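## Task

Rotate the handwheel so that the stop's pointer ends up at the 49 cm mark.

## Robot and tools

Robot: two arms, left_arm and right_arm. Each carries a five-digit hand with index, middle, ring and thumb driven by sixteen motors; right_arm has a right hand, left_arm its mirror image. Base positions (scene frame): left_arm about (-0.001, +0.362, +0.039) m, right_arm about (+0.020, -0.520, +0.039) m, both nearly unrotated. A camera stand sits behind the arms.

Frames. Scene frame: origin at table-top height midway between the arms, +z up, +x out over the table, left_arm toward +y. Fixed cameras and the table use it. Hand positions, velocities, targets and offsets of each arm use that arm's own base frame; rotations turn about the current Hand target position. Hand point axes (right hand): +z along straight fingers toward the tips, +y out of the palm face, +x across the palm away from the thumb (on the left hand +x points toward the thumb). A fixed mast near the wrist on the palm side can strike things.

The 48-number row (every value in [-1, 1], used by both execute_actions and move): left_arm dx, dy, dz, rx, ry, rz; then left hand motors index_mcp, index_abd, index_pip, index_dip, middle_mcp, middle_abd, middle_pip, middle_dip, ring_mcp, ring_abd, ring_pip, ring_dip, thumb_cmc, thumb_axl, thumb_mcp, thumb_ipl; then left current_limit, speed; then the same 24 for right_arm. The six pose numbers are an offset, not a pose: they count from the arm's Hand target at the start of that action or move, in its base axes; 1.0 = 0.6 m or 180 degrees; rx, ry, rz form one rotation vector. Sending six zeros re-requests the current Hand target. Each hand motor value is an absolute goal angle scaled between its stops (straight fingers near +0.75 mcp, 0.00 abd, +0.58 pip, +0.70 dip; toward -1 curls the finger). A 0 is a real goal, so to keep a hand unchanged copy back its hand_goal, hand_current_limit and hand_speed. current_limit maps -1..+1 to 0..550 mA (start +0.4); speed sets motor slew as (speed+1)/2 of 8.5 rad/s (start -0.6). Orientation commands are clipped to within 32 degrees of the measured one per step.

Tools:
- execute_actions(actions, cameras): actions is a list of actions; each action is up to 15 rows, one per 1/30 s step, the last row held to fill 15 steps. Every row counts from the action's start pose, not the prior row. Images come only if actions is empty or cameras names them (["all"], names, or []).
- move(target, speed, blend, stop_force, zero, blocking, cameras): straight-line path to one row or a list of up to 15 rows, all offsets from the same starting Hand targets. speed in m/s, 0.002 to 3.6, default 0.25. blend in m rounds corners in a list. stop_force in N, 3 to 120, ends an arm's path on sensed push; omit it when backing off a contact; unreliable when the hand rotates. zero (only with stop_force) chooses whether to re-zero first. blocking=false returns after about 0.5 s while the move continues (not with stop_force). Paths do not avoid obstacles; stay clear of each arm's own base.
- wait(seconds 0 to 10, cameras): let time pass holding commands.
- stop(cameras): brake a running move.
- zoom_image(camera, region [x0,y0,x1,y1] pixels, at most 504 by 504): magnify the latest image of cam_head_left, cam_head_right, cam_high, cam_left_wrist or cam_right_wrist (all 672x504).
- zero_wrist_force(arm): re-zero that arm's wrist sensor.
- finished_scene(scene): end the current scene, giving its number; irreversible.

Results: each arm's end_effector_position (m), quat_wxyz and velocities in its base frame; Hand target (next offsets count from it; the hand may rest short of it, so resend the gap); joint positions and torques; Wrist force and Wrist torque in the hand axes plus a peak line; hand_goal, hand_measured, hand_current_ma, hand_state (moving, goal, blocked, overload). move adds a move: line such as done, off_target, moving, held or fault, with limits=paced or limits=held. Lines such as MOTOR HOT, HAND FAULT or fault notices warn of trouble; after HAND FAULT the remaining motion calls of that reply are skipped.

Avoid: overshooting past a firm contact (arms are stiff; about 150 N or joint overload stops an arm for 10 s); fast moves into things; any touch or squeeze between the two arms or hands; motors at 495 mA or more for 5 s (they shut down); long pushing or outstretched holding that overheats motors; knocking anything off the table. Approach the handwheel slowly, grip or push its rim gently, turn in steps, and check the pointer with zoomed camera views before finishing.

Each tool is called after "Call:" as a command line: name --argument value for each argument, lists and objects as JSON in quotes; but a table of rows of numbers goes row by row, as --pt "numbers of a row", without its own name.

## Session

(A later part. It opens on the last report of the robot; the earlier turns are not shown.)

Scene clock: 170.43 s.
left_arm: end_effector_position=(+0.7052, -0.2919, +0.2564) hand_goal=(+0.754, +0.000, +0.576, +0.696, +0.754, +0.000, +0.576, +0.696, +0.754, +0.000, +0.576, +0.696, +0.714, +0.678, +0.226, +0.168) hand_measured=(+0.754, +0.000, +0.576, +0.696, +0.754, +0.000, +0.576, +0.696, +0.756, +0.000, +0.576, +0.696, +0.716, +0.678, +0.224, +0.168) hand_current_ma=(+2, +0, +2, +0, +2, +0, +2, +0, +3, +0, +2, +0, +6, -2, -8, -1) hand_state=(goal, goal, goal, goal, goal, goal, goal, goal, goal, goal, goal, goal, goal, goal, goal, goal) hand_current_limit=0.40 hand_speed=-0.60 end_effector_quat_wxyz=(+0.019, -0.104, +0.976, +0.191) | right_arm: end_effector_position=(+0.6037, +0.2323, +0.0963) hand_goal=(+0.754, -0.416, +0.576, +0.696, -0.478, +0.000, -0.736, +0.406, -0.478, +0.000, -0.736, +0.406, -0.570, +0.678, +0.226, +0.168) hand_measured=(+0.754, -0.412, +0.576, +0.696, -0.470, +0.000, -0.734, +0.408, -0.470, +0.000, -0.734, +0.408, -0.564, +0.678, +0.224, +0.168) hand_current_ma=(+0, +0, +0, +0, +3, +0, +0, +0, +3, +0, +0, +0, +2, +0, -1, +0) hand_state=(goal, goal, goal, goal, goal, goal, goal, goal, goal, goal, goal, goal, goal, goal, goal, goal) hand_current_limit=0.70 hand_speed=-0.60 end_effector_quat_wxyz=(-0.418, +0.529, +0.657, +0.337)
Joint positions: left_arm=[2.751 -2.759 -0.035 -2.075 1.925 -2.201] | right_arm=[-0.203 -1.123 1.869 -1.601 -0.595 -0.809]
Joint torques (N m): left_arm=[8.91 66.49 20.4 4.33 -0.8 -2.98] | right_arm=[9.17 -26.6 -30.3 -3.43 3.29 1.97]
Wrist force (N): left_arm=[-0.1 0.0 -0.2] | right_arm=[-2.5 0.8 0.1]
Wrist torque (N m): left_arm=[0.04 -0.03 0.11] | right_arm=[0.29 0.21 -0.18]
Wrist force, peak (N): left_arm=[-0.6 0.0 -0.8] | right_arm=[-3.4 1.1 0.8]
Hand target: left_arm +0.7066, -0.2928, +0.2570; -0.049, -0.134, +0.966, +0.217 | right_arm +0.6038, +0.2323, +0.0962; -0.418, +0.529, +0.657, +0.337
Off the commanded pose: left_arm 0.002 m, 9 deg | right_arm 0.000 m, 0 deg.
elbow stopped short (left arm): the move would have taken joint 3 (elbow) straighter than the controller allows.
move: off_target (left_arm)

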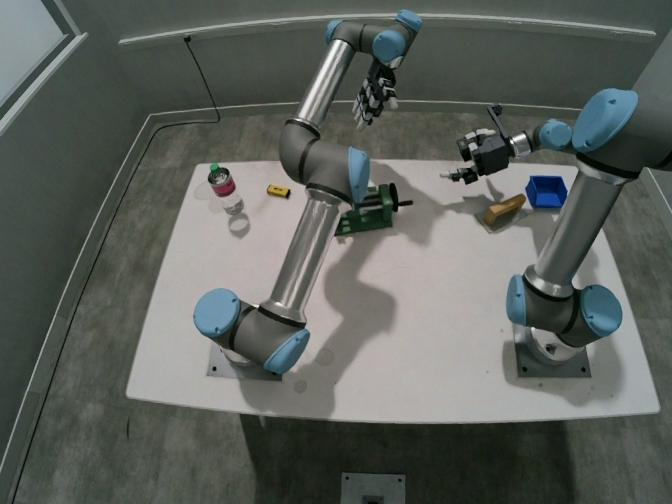

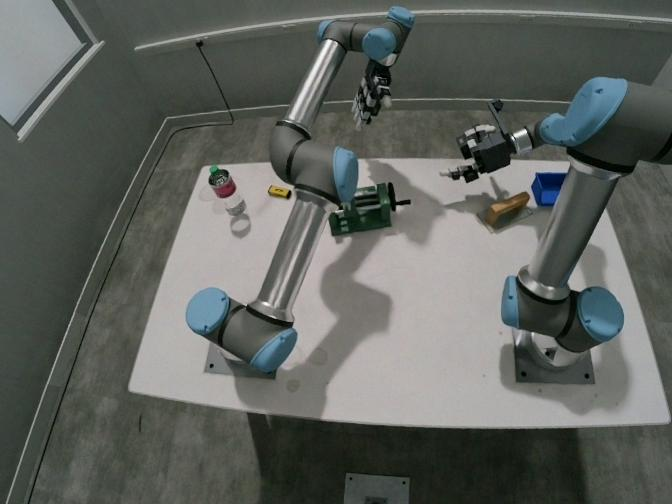

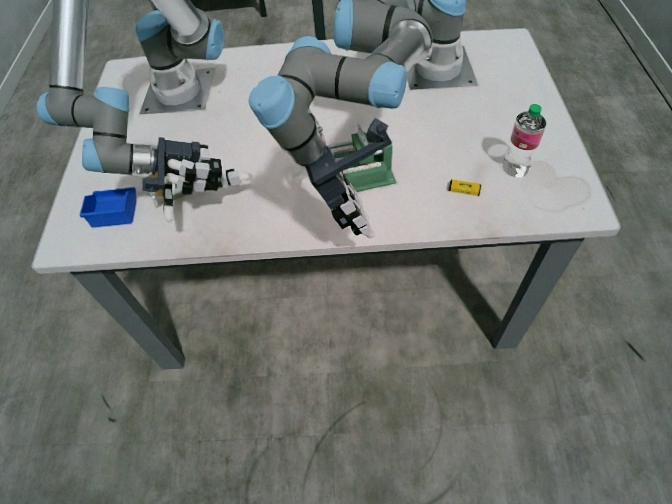

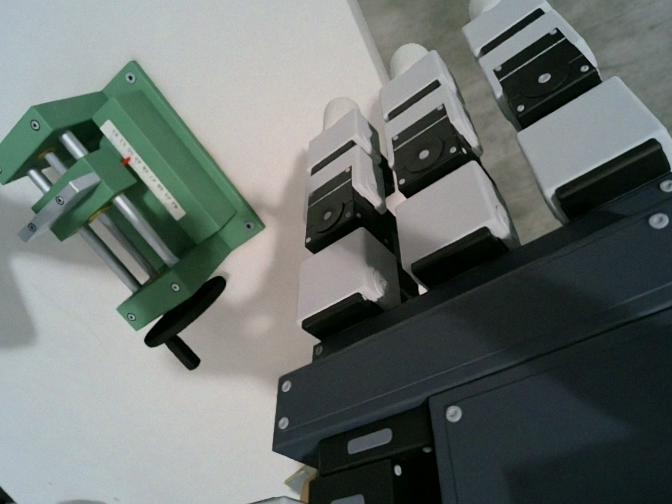

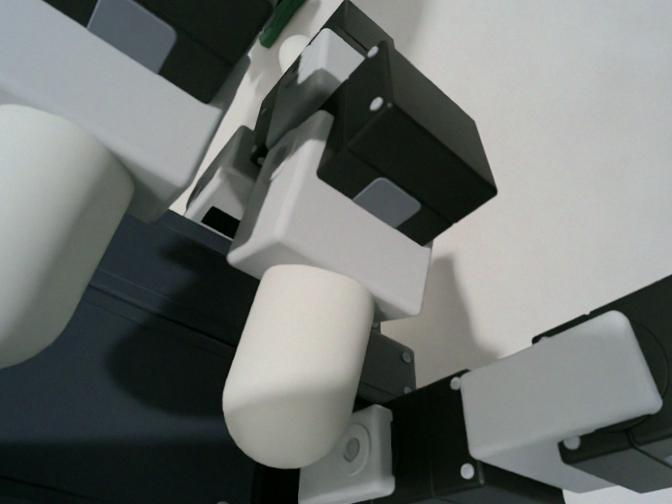

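Call:
move --target '[0,0,0,0,0,0,0.754,0,0.576,0.696,0.754,0,0.576,0.696,0.754,0,0.576,0.696,0.714,0.678,0.226,0.168,0.4,-0.6, -0.133,0.061,0,0,0,0,0.754,-0.417,0.576,0.696,-0.479,0,-0.737,0.406,-0.479,0,-0.737,0.406,-0.571,0.678,0.226,0.168,0.7,-0.6]' --speed 0.25 --cameras '["all"]'

Call:
zoom_image --camera "cam_head_left" --region '[340, 140, 500, 260]'

Call:
zoom_image --camera "cam_head_right" --region '[340, 140, 500, 260]'

Call:
zoom_image --camera "cam_high" --region '[100, 60, 320, 210]'

Scene clock: 206.17 s.
left_arm: end_effector_position=(+0.7052, -0.2919, +0.2564) hand_goal=(+0.754, +0.000, +0.576, +0.696, +0.754, +0.000, +0.576, +0.696, +0.754, +0.000, +0.576, +0.696, +0.714, +0.678, +0.226, +0.168) hand_measured=(+0.754, +0.000, +0.576, +0.696, +0.754, +0.000, +0.576, +0.696, +0.756, +0.000, +0.576, +0.696, +0.716, +0.678, +0.224, +0.168) hand_current_ma=(+2, +0, +2, +0, +2, +0, +2, +0, +3, +0, +2, +0, +6, -2, -8, -1) hand_state=(goal, goal, goal, goal, goal, goal, goal, goal, goal, goal, goal, goal, goal, goal, goal, goal) hand_current_limit=0.40 hand_speed=-0.60 end_effector_quat_wxyz=(+0.019, -0.104, +0.976, +0.191) | right_arm: end_effector_position=(+0.5241, +0.2689, +0.0962) hand_goal=(+0.754, -0.416, +0.576, +0.696, -0.478, +0.000, -0.736, +0.406, -0.478, +0.000, -0.736, +0.406, -0.570, +0.678, +0.226, +0.168) hand_measured=(+0.754, -0.412, +0.576, +0.696, -0.470, +0.000, -0.734, +0.408, -0.470, +0.000, -0.734, +0.408, -0.564, +0.678, +0.224, +0.168) hand_current_ma=(+0, +0, +0, +0, +3, +0, +0, +0, +3, +0, +0, +0, +2, +0, -1, +0) hand_state=(goal, goal, goal, goal, goal, goal, goal, goal, goal, goal, goal, goal, goal, goal, goal, goal) hand_current_limit=0.70 hand_speed=-0.60 end_effector_quat_wxyz=(-0.418, +0.529, +0.657, +0.337)
Joint positions: left_arm=[2.752 -2.759 -0.035 -2.075 1.925 -2.201] | right_arm=[-0.16 -1.265 2.105 -1.746 -0.568 -0.749]
Joint torques (N m): left_arm=[9.44 67.35 13.64 4.36 -1.03 -2.9] | right_arm=[10.79 -34.82 -5.22 -3.77 3.28 2.04]
Wrist force (N): left_arm=[-0.2 -0.3 -0.3] | right_arm=[-2.6 1.1 0.4]
Wrist torque (N m): left_arm=[0.02 -0.03 0.11] | right_arm=[0.28 0.20 -0.17]
Wrist force, peak (N): left_arm=[-0.6 -0.6 -0.5] | right_arm=[-3.0 1.5 0.0]
Hand target: left_arm +0.7066, -0.2928, +0.2570; -0.049, -0.134, +0.966, +0.217 | right_arm +0.5240, +0.2689, +0.0962; -0.418, +0.529, +0.657, +0.337
Off the commanded pose: left_arm 0.002 m, 9 deg | right_arm 0.000 m, 0 deg.
elbow stopped short (left arm): the move would have taken joint 3 (elbow) straighter than the controller allows.
move: off_target (left_arm)

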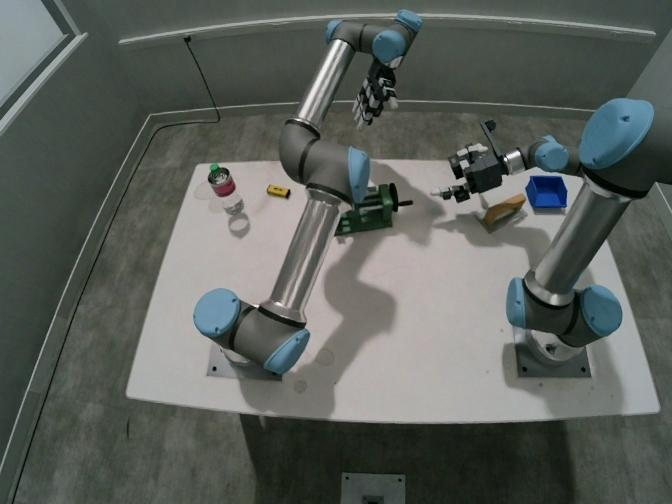

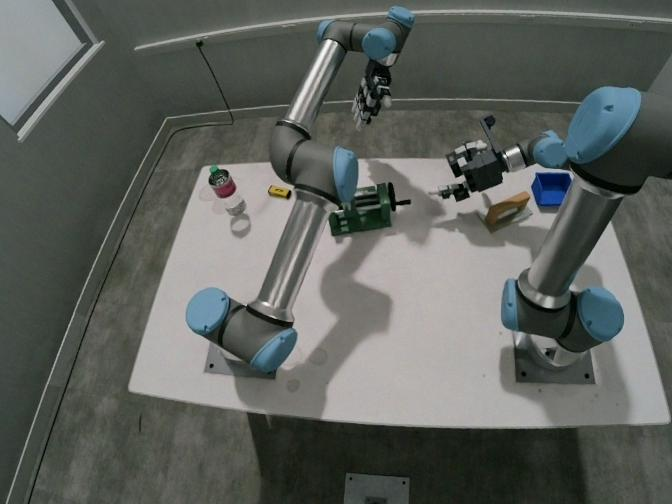

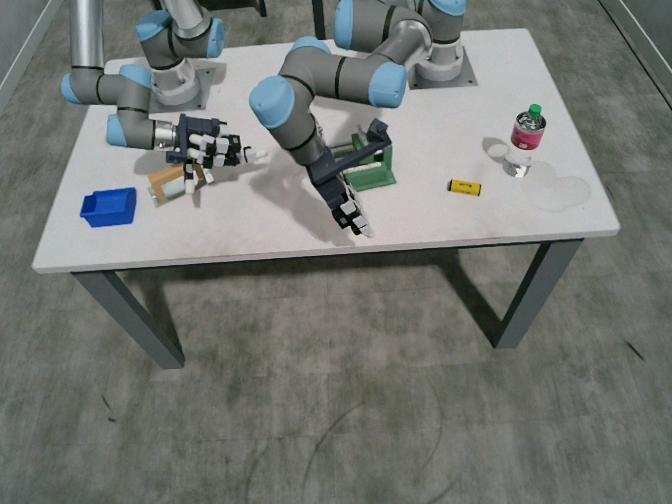

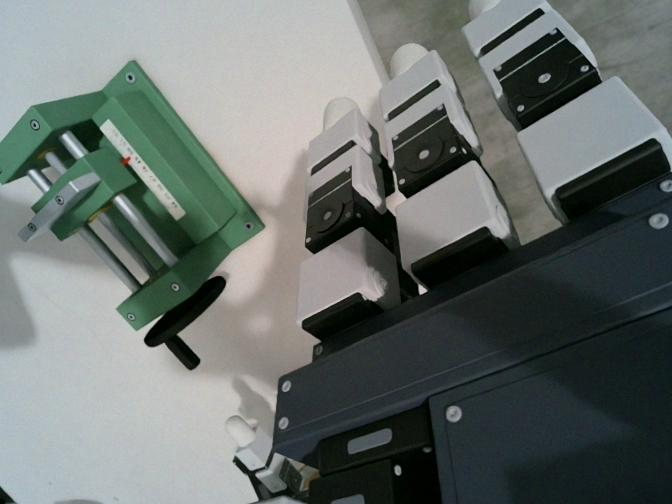

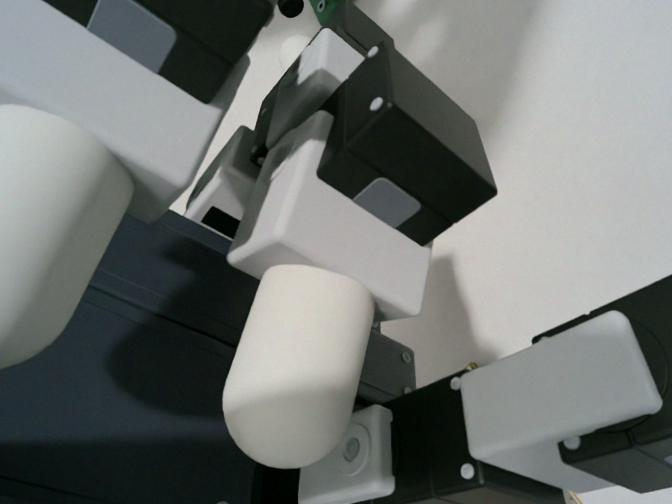

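Scaled by 3.150 from the camera's 672x504 image, which has a finer 960x720 frame.

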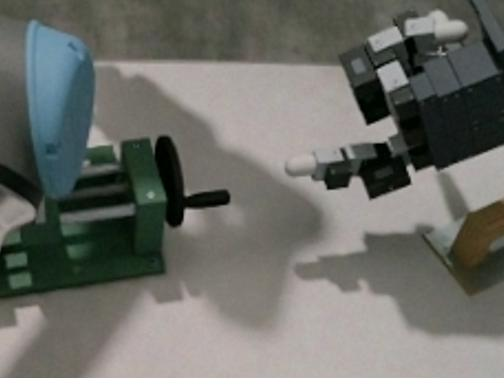

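Scaled by 3.150 from the camera's 672x504 image, which has a finer 960x720 frame.

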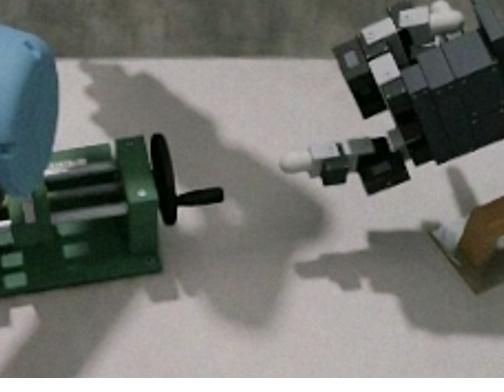

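Scaled by 2.291 from the camera's 672x504 image, which has a finer 960x720 frame.

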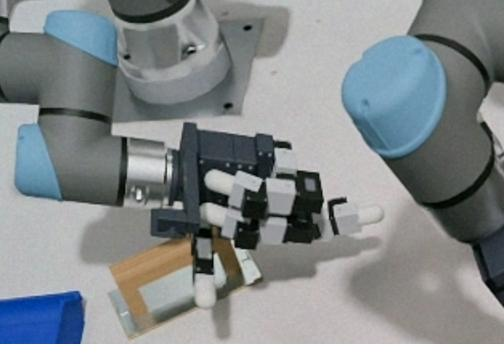

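Call:
move --pt "0 0 0 0 0 0 0.754 0 0.576 0.696 0.754 0 0.576 0.696 0.754 0 0.576 0.696 0.714 0.678 0.226 0.168 0.4 -0.6 -0.051 0.065 0 0 0 0 0.754 -0.417 0.576 0.696 -0.479 0 -0.737 0.406 -0.479 0 -0.737 0.406 -0.571 0.678 0.226 0.168 0.7 -0.6" --pt "0 0 0 0 0 0 0.754 0 0.576 0.696 0.754 0 0.576 0.696 0.754 0 0.576 0.696 0.714 0.678 0.226 0.168 0.4 -0.6 -0.051 0.065 -0.095 0 0 0 0.754 -0.417 0.576 0.696 -0.479 0 -0.737 0.406 -0.479 0 -0.737 0.406 -0.571 0.678 0.226 0.168 0.7 -0.6" --speed 0.15 --cameras '["all"]'

Call:
zoom_image --camera "cam_head_left" --region '[370, 160, 470, 235]'

Call:
zoom_image --camera "cam_left_wrist" --region '[100, 250, 300, 450]'

Call:
zoom_image --camera "cam_high" --region '[140, 90, 340, 220]'

Scene clock: 238.80 s.
left_arm: end_effector_position=(+0.7052, -0.2919, +0.2564) hand_goal=(+0.754, +0.000, +0.576, +0.696, +0.754, +0.000, +0.576, +0.696, +0.754, +0.000, +0.576, +0.696, +0.714, +0.678, +0.226, +0.168) hand_measured=(+0.754, +0.000, +0.576, +0.696, +0.754, +0.000, +0.576, +0.696, +0.756, +0.000, +0.576, +0.696, +0.716, +0.678, +0.224, +0.168) hand_current_ma=(+2, +0, +2, +0, +2, +0, +2, +0, +3, +0, +2, +0, +6, -2, -8, -1) hand_state=(goal, goal, goal, goal, goal, goal, goal, goal, goal, goal, goal, goal, goal, goal, goal, goal) hand_current_limit=0.40 hand_speed=-0.60 end_effector_quat_wxyz=(+0.019, -0.104, +0.976, +0.191) | right_arm: end_effector_position=(+0.4934, +0.3079, +0.0393) hand_goal=(+0.754, -0.416, +0.576, +0.696, -0.478, +0.000, -0.736, +0.406, -0.478, +0.000, -0.736, +0.406, -0.570, +0.678, +0.226, +0.168) hand_measured=(+0.754, -0.412, +0.576, +0.696, -0.470, +0.000, -0.734, +0.408, -0.470, +0.000, -0.734, +0.408, -0.564, +0.678, +0.224, +0.168) hand_current_ma=(+0, +0, +0, +0, +3, +0, +0, +0, +3, +0, +0, +0, +2, +0, -1, +0) hand_state=(goal, goal, goal, goal, goal, goal, goal, goal, goal, goal, goal, goal, goal, goal, goal, goal) hand_current_limit=0.70 hand_speed=-0.60 end_effector_quat_wxyz=(-0.418, +0.529, +0.657, +0.337)
Joint positions: left_arm=[2.752 -2.759 -0.035 -2.075 1.925 -2.201] | right_arm=[-0.083 -1.164 2.227 -2.072 -0.524 -0.628]
Joint torques (N m): left_arm=[8.42 66.5 16.61 4.17 -0.78 -2.96] | right_arm=[9.91 -20.14 -2.61 -4.1 3.52 1.95]
Wrist force (N): left_arm=[-0.5 -0.2 -0.7] | right_arm=[-2.1 0.8 0.4]
Wrist torque (N m): left_arm=[0.05 0.01 0.07] | right_arm=[0.23 0.14 -0.13]
Wrist force, peak (N): left_arm=[-0.6 -0.2 -0.9] | right_arm=[-3.0 0.3 0.7]
Hand target: left_arm +0.7066, -0.2928, +0.2570; -0.049, -0.134, +0.966, +0.217 | right_arm +0.4934, +0.3079, +0.0392; -0.418, +0.529, +0.657, +0.337
Off the commanded pose: left_arm 0.002 m, 9 deg | right_arm 0.000 m, 0 deg.
elbow stopped short (left arm): the move would have taken joint 3 (elbow) straighter than the controller allows.
move: off_target (left_arm)

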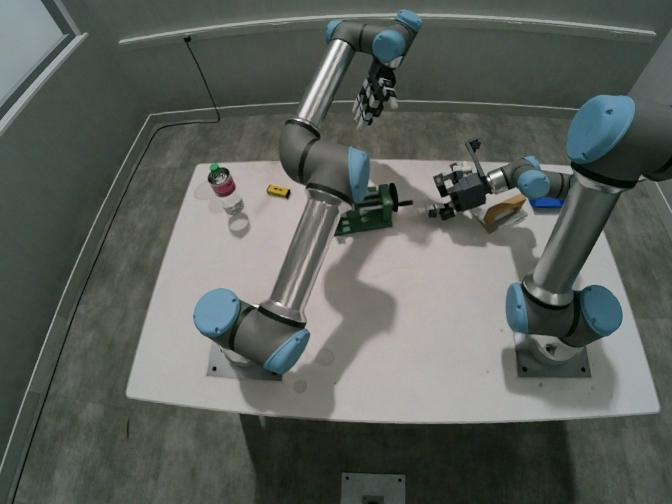

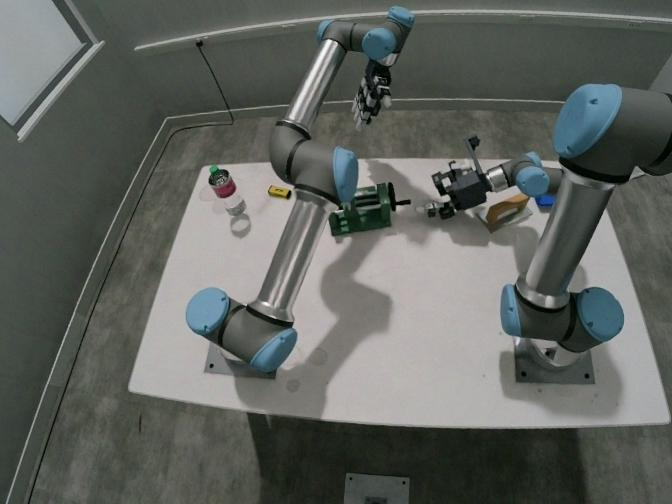

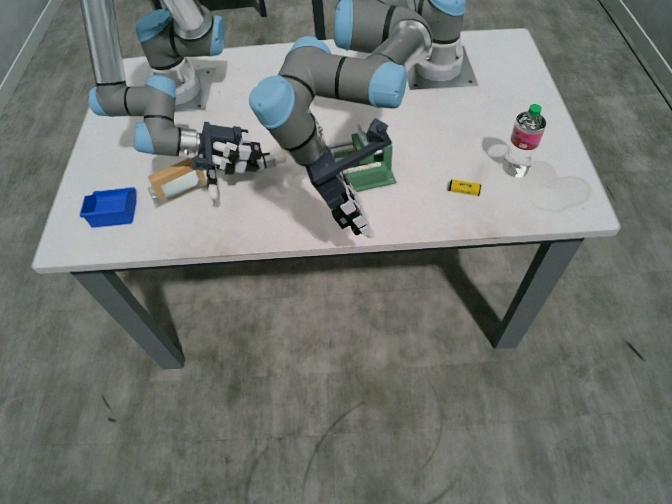

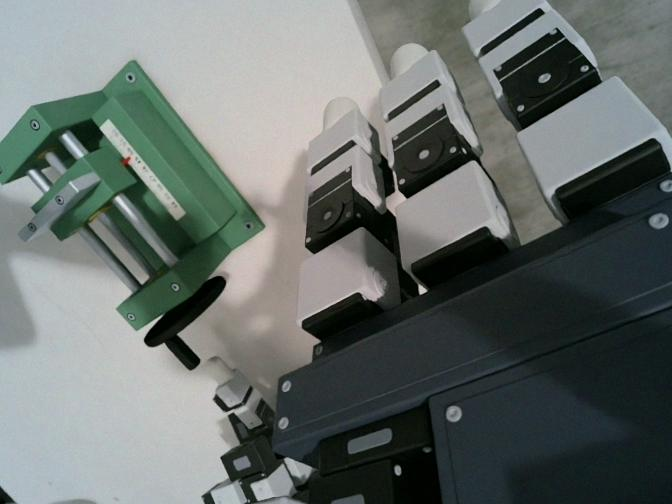

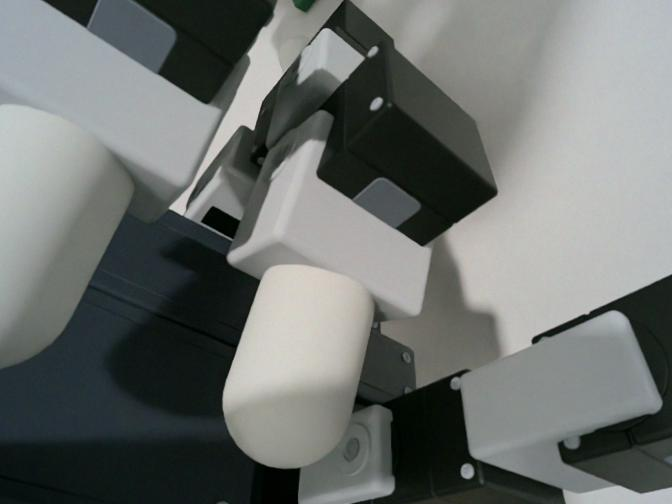

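Scaled by 5.040 from the camera's 672x504 image, which has a finer 960x720 frame.

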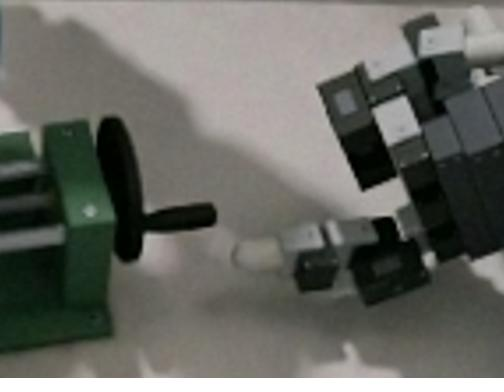

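Scaled by 2.520 from the camera's 672x504 image, which has a finer 960x720 frame.

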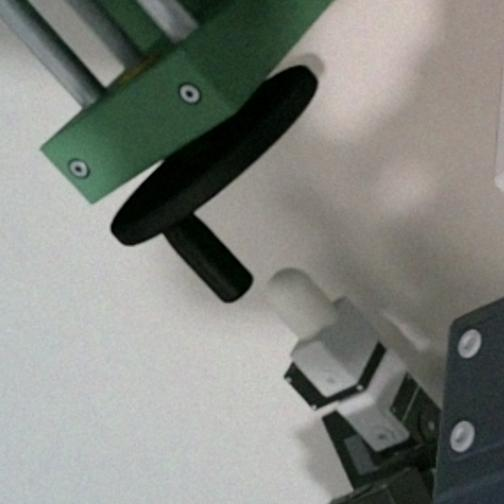

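Scaled by 2.520 from the camera's 672x504 image, which has a finer 960x720 frame.

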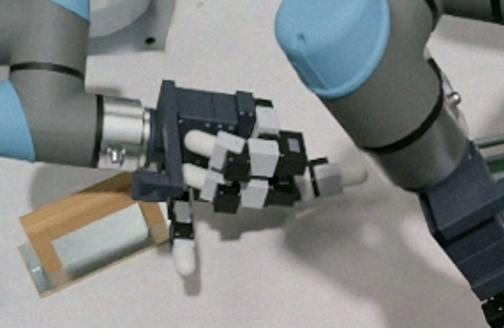

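Call:
move --pt "0 0 0 0 0 0 0.754 0 0.576 0.696 0.754 0 0.576 0.696 0.754 0 0.576 0.696 0.714 0.678 0.226 0.168 0.4 -0.6 -0.0115 0.078 0 0 0 0 0.754 -0.417 0.576 0.696 -0.479 0 -0.737 0.406 -0.479 0 -0.737 0.406 -0.571 0.678 0.226 0.168 0.7 -0.6" --pt "0 0 0 0 0 0 0.754 0 0.576 0.696 0.754 0 0.576 0.696 0.754 0 0.576 0.696 0.714 0.678 0.226 0.168 0.4 -0.6 -0.0033 0.08 0.0283 0 0 0 0.754 -0.417 0.576 0.696 -0.479 0 -0.737 0.406 -0.479 0 -0.737 0.406 -0.571 0.678 0.226 0.168 0.7 -0.6" --speed 0.08 --cameras '["cam_head_left", "cam_high", "cam_left_wrist", "cam_right_wrist"]'

Call:
zoom_image --camera "cam_head_left" --region '[370, 160, 470, 235]'

Call:
zoom_image --camera "cam_left_wrist" --region '[100, 250, 300, 450]'

Call:
zoom_image --camera "cam_left_wrist" --region '[80, 100, 200, 230]'

Scene clock: 264.30 s.
left_arm: end_effector_position=(+0.7052, -0.2919, +0.2564) hand_goal=(+0.754, +0.000, +0.576, +0.696, +0.754, +0.000, +0.576, +0.696, +0.754, +0.000, +0.576, +0.696, +0.714, +0.678, +0.226, +0.168) hand_measured=(+0.754, +0.000, +0.576, +0.696, +0.754, +0.000, +0.576, +0.696, +0.756, +0.000, +0.576, +0.696, +0.716, +0.678, +0.224, +0.168) hand_current_ma=(+2, +0, +2, +0, +2, +0, +2, +0, +3, +0, +2, +0, +6, -2, -8, -1) hand_state=(goal, goal, goal, goal, goal, goal, goal, goal, goal, goal, goal, goal, goal, goal, goal, goal) hand_current_limit=0.40 hand_speed=-0.60 end_effector_quat_wxyz=(+0.019, -0.104, +0.976, +0.191) | right_arm: end_effector_position=(+0.4914, +0.3559, +0.0561) hand_goal=(+0.754, -0.416, +0.576, +0.696, -0.478, +0.000, -0.736, +0.406, -0.478, +0.000, -0.736, +0.406, -0.570, +0.678, +0.226, +0.168) hand_measured=(+0.754, -0.380, +0.576, +0.696, -0.470, +0.000, -0.734, +0.408, -0.470, +0.000, -0.734, +0.408, -0.564, +0.678, +0.224, +0.168) hand_current_ma=(+0, +27, +0, +0, +3, +0, +0, +0, +3, +0, +0, +0, +2, +0, -1, +0) hand_state=(goal, blocked, goal, goal, goal, goal, goal, goal, goal, goal, goal, goal, goal, goal, goal, goal) hand_current_limit=0.70 hand_speed=-0.60 end_effector_quat_wxyz=(-0.418, +0.529, +0.657, +0.337) end_effector_velocity=(+0.001, +0.000, +0.003) end_effector_angular_velocity=(+0.000, -0.005, +0.001)
Joint positions: left_arm=[2.752 -2.759 -0.035 -2.075 1.925 -2.201] | right_arm=[0.024 -1.164 2.219 -2.24 -0.475 -0.429]
Joint velocities: left_arm=[within noise] | right_arm=[0 -0.005 -0.002 0.003 0 -0.001]
Joint torques (N m): left_arm=[8.04 66.6 18.56 4.19 -0.96 -2.78] | right_arm=[10.61 -36.25 -23.54 0.14 4.12 -3.13]
Wrist force (N): left_arm=[-0.4 -0.3 -0.5] | right_arm=[-4.9 0.6 1.1]
Wrist torque (N m): left_arm=[0.03 0.00 0.08] | right_arm=[0.18 -0.04 -0.30]
Wrist force, peak (N): left_arm=[-0.5 -0.4 -0.8] | right_arm=[-5.3 0.8 1.1]
Hand target: left_arm +0.7066, -0.2928, +0.2570; -0.049, -0.134, +0.966, +0.217 | right_arm +0.4914, +0.3559, +0.0562; -0.418, +0.529, +0.657, +0.337
Off the commanded pose: left_arm 0.002 m, 9 deg | right_arm 0.000 m, 0 deg.
elbow stopped short (left arm): the move would have taken joint 3 (elbow) straighter than the controller allows.
move: off_target (left_arm)
Images, in order (width x height): cam_head_left 672x504, cam_high 672x504, cam_left_wrist 672x504, cam_right_wrist 672x504.

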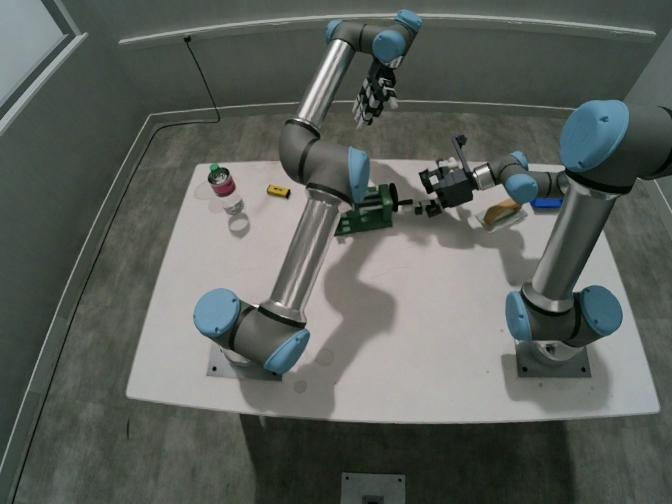

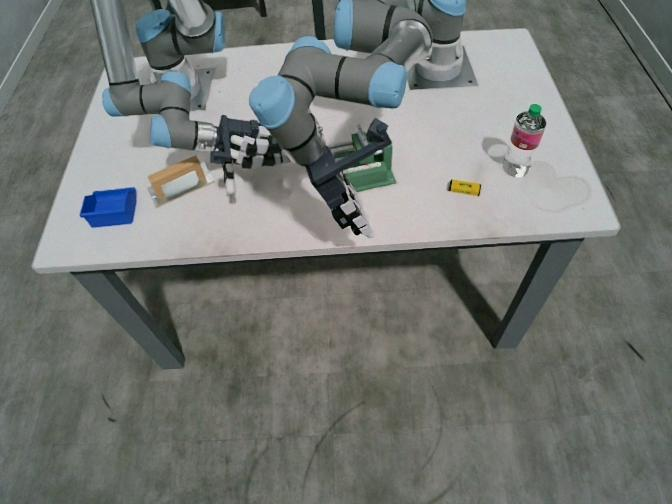

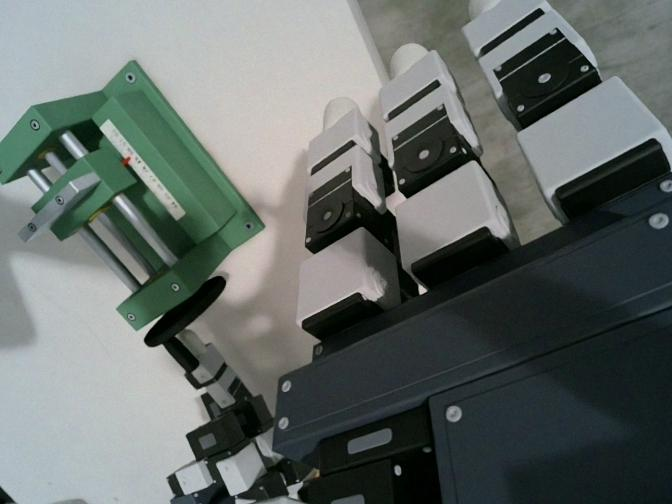

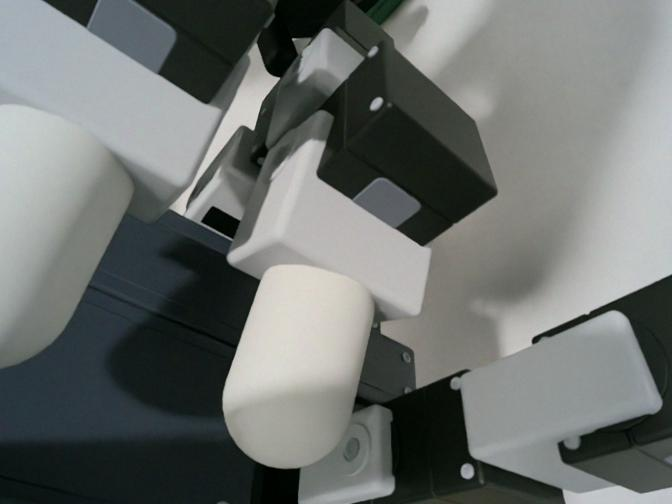

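Scaled by 5.040 from the camera's 672x504 image, which has a finer 960x720 frame.

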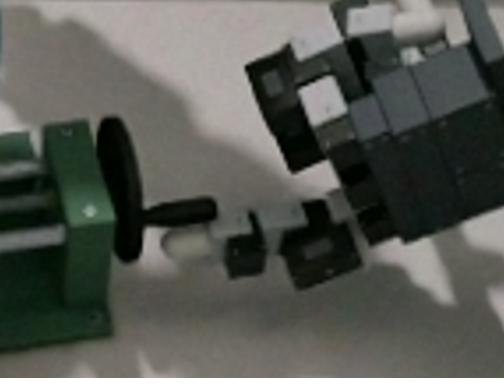

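Scaled by 2.520 from the camera's 672x504 image, which has a finer 960x720 frame.

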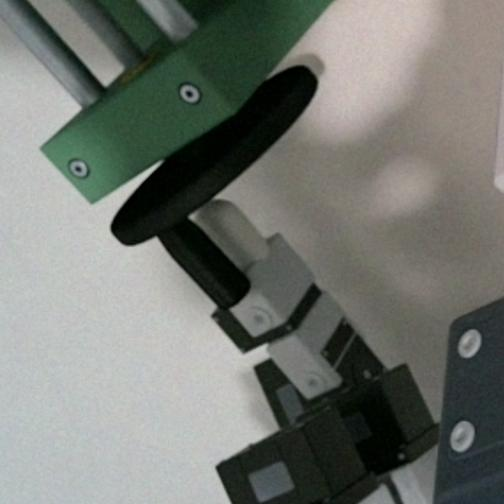

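Scaled by 3.877 from the camera's 672x504 image, which has a finer 960x720 frame.

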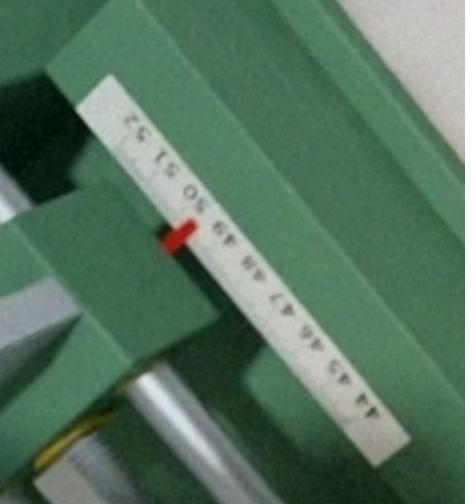

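Call:
move --pt "0 0 0 0 0 0 0.754 0 0.576 0.696 0.754 0 0.576 0.696 0.754 0 0.576 0.696 0.714 0.678 0.226 0.168 0.4 -0.6 -0.0076 -0.0016 0.021 0 0 0 0.754 -0.417 0.576 0.696 -0.479 0 -0.737 0.406 -0.479 0 -0.737 0.406 -0.571 0.678 0.226 0.168 0.7 -0.6" --pt "0 0 0 0 0 0 0.754 0 0.576 0.696 0.754 0 0.576 0.696 0.754 0 0.576 0.696 0.714 0.678 0.226 0.168 0.4 -0.6 -0.0065 -0.0014 0.0477 0 0 0 0.754 -0.417 0.576 0.696 -0.479 0 -0.737 0.406 -0.479 0 -0.737 0.406 -0.571 0.678 0.226 0.168 0.7 -0.6" --pt "0 0 0 0 0 0 0.754 0 0.576 0.696 0.754 0 0.576 0.696 0.754 0 0.576 0.696 0.714 0.678 0.226 0.168 0.4 -0.6 0.0055 0.0012 0.0713 0 0 0 0.754 -0.417 0.576 0.696 -0.479 0 -0.737 0.406 -0.479 0 -0.737 0.406 -0.571 0.678 0.226 0.168 0.7 -0.6" --speed 0.05 --blend 0.005 --cameras '["cam_head_left", "cam_left_wrist", "cam_right_wrist"]'

Call:
zoom_image --camera "cam_head_left" --region '[370, 160, 470, 235]'

Call:
zoom_image --camera "cam_left_wrist" --region '[100, 250, 300, 450]'

Call:
zoom_image --camera "cam_left_wrist" --region '[80, 100, 200, 230]'

Scene clock: 286.57 s.
left_arm: end_effector_position=(+0.7052, -0.2919, +0.2564) hand_goal=(+0.754, +0.000, +0.576, +0.696, +0.754, +0.000, +0.576, +0.696, +0.754, +0.000, +0.576, +0.696, +0.714, +0.678, +0.226, +0.168) hand_measured=(+0.754, +0.000, +0.576, +0.696, +0.754, +0.000, +0.576, +0.696, +0.756, +0.000, +0.576, +0.696, +0.716, +0.678, +0.224, +0.168) hand_current_ma=(+2, +0, +2, +0, +2, +0, +2, +0, +3, +0, +2, +0, +6, -2, -8, -1) hand_state=(goal, goal, goal, goal, goal, goal, goal, goal, goal, goal, goal, goal, goal, goal, goal, goal) hand_current_limit=0.40 hand_speed=-0.60 end_effector_quat_wxyz=(+0.019, -0.104, +0.976, +0.191) | right_arm: end_effector_position=(+0.4947, +0.3566, +0.0989) hand_goal=(+0.754, -0.416, +0.576, +0.696, -0.478, +0.000, -0.736, +0.406, -0.478, +0.000, -0.736, +0.406, -0.570, +0.678, +0.226, +0.168) hand_measured=(+0.812, -0.410, +0.606, +0.704, -0.470, +0.000, -0.734, +0.408, -0.470, +0.000, -0.734, +0.408, -0.564, +0.678, +0.224, +0.168) hand_current_ma=(+85, +1, +24, +3, +3, +0, +0, +0, +3, +0, +0, +0, +2, +0, -1, +0) hand_state=(blocked, goal, blocked, goal, goal, goal, goal, goal, goal, goal, goal, goal, goal, goal, goal, goal) hand_current_limit=0.70 hand_speed=-0.60 end_effector_quat_wxyz=(-0.418, +0.529, +0.657, +0.337)
Joint positions: left_arm=[2.752 -2.759 -0.035 -2.075 1.925 -2.201] | right_arm=[0.025 -1.262 2.188 -2.112 -0.474 -0.426]
Joint torques (N m): left_arm=[7.89 66.47 20.74 4.19 -0.87 -2.83] | right_arm=[9.39 -33.87 -28.64 -0.08 3.94 -2.89]
Wrist force (N): left_arm=[-0.5 -0.2 -0.7] | right_arm=[-2.5 -3.2 0.2]
Wrist torque (N m): left_arm=[0.05 0.00 0.09] | right_arm=[0.48 0.14 -0.10]
Wrist force, peak (N): left_arm=[-0.6 -0.4 -1.0] | right_arm=[-5.7 1.2 1.0]
Hand target: left_arm +0.7066, -0.2928, +0.2570; -0.049, -0.134, +0.966, +0.217 | right_arm +0.4947, +0.3566, +0.0990; -0.418, +0.529, +0.657, +0.337
Off the commanded pose: left_arm 0.002 m, 9 deg | right_arm 0.000 m, 0 deg.
elbow stopped short (left arm): the move would have taken joint 3 (elbow) straighter than the controller allows.
move: off_target (left_arm)
Images, in order (width x height): cam_head_left 672x504, cam_left_wrist 672x504, cam_right_wrist 672x504.

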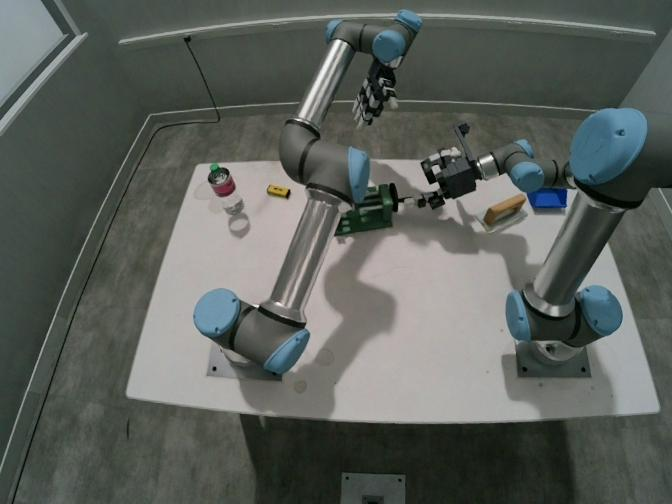

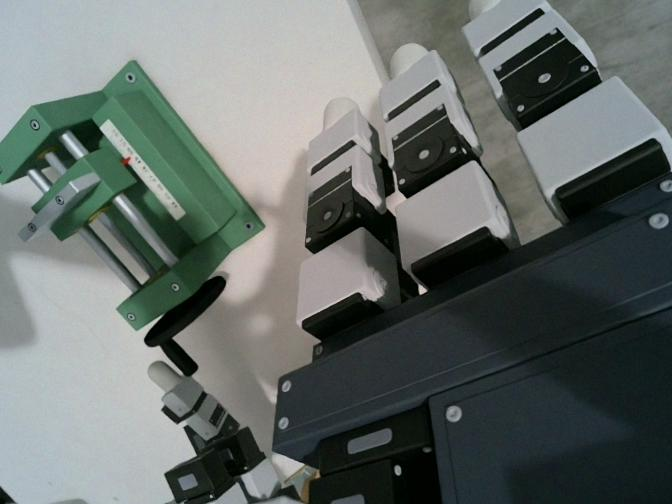

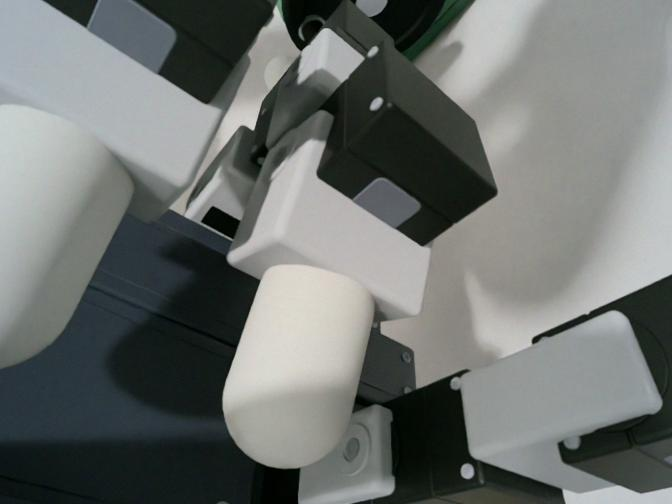

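Scaled by 5.040 from the camera's 672x504 image, which has a finer 960x720 frame.

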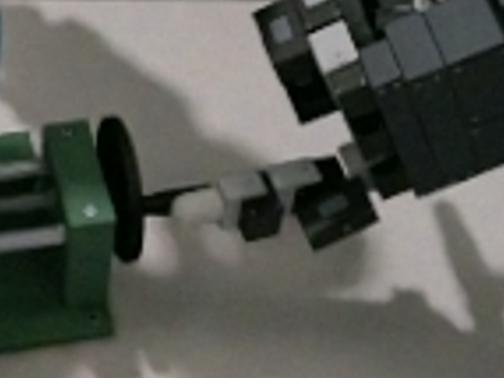

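Scaled by 2.520 from the camera's 672x504 image, which has a finer 960x720 frame.

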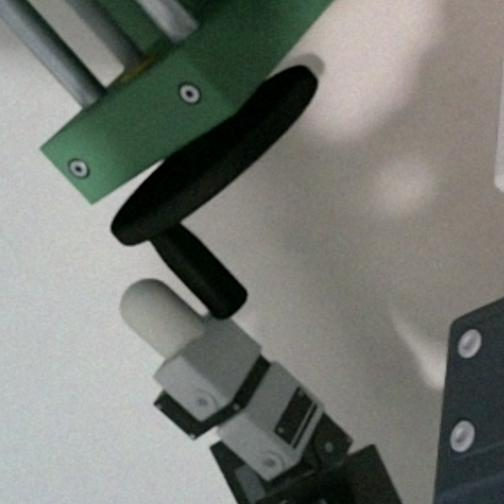

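Scaled by 3.877 from the camera's 672x504 image, which has a finer 960x720 frame.

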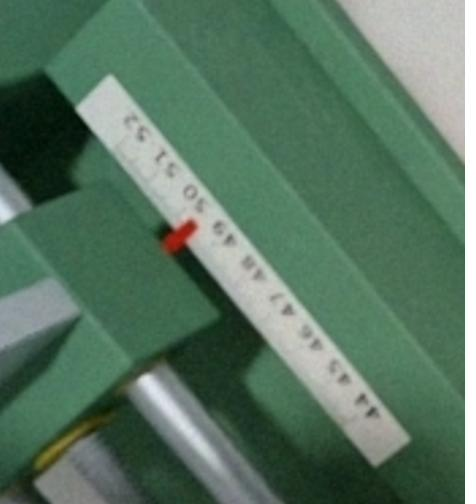

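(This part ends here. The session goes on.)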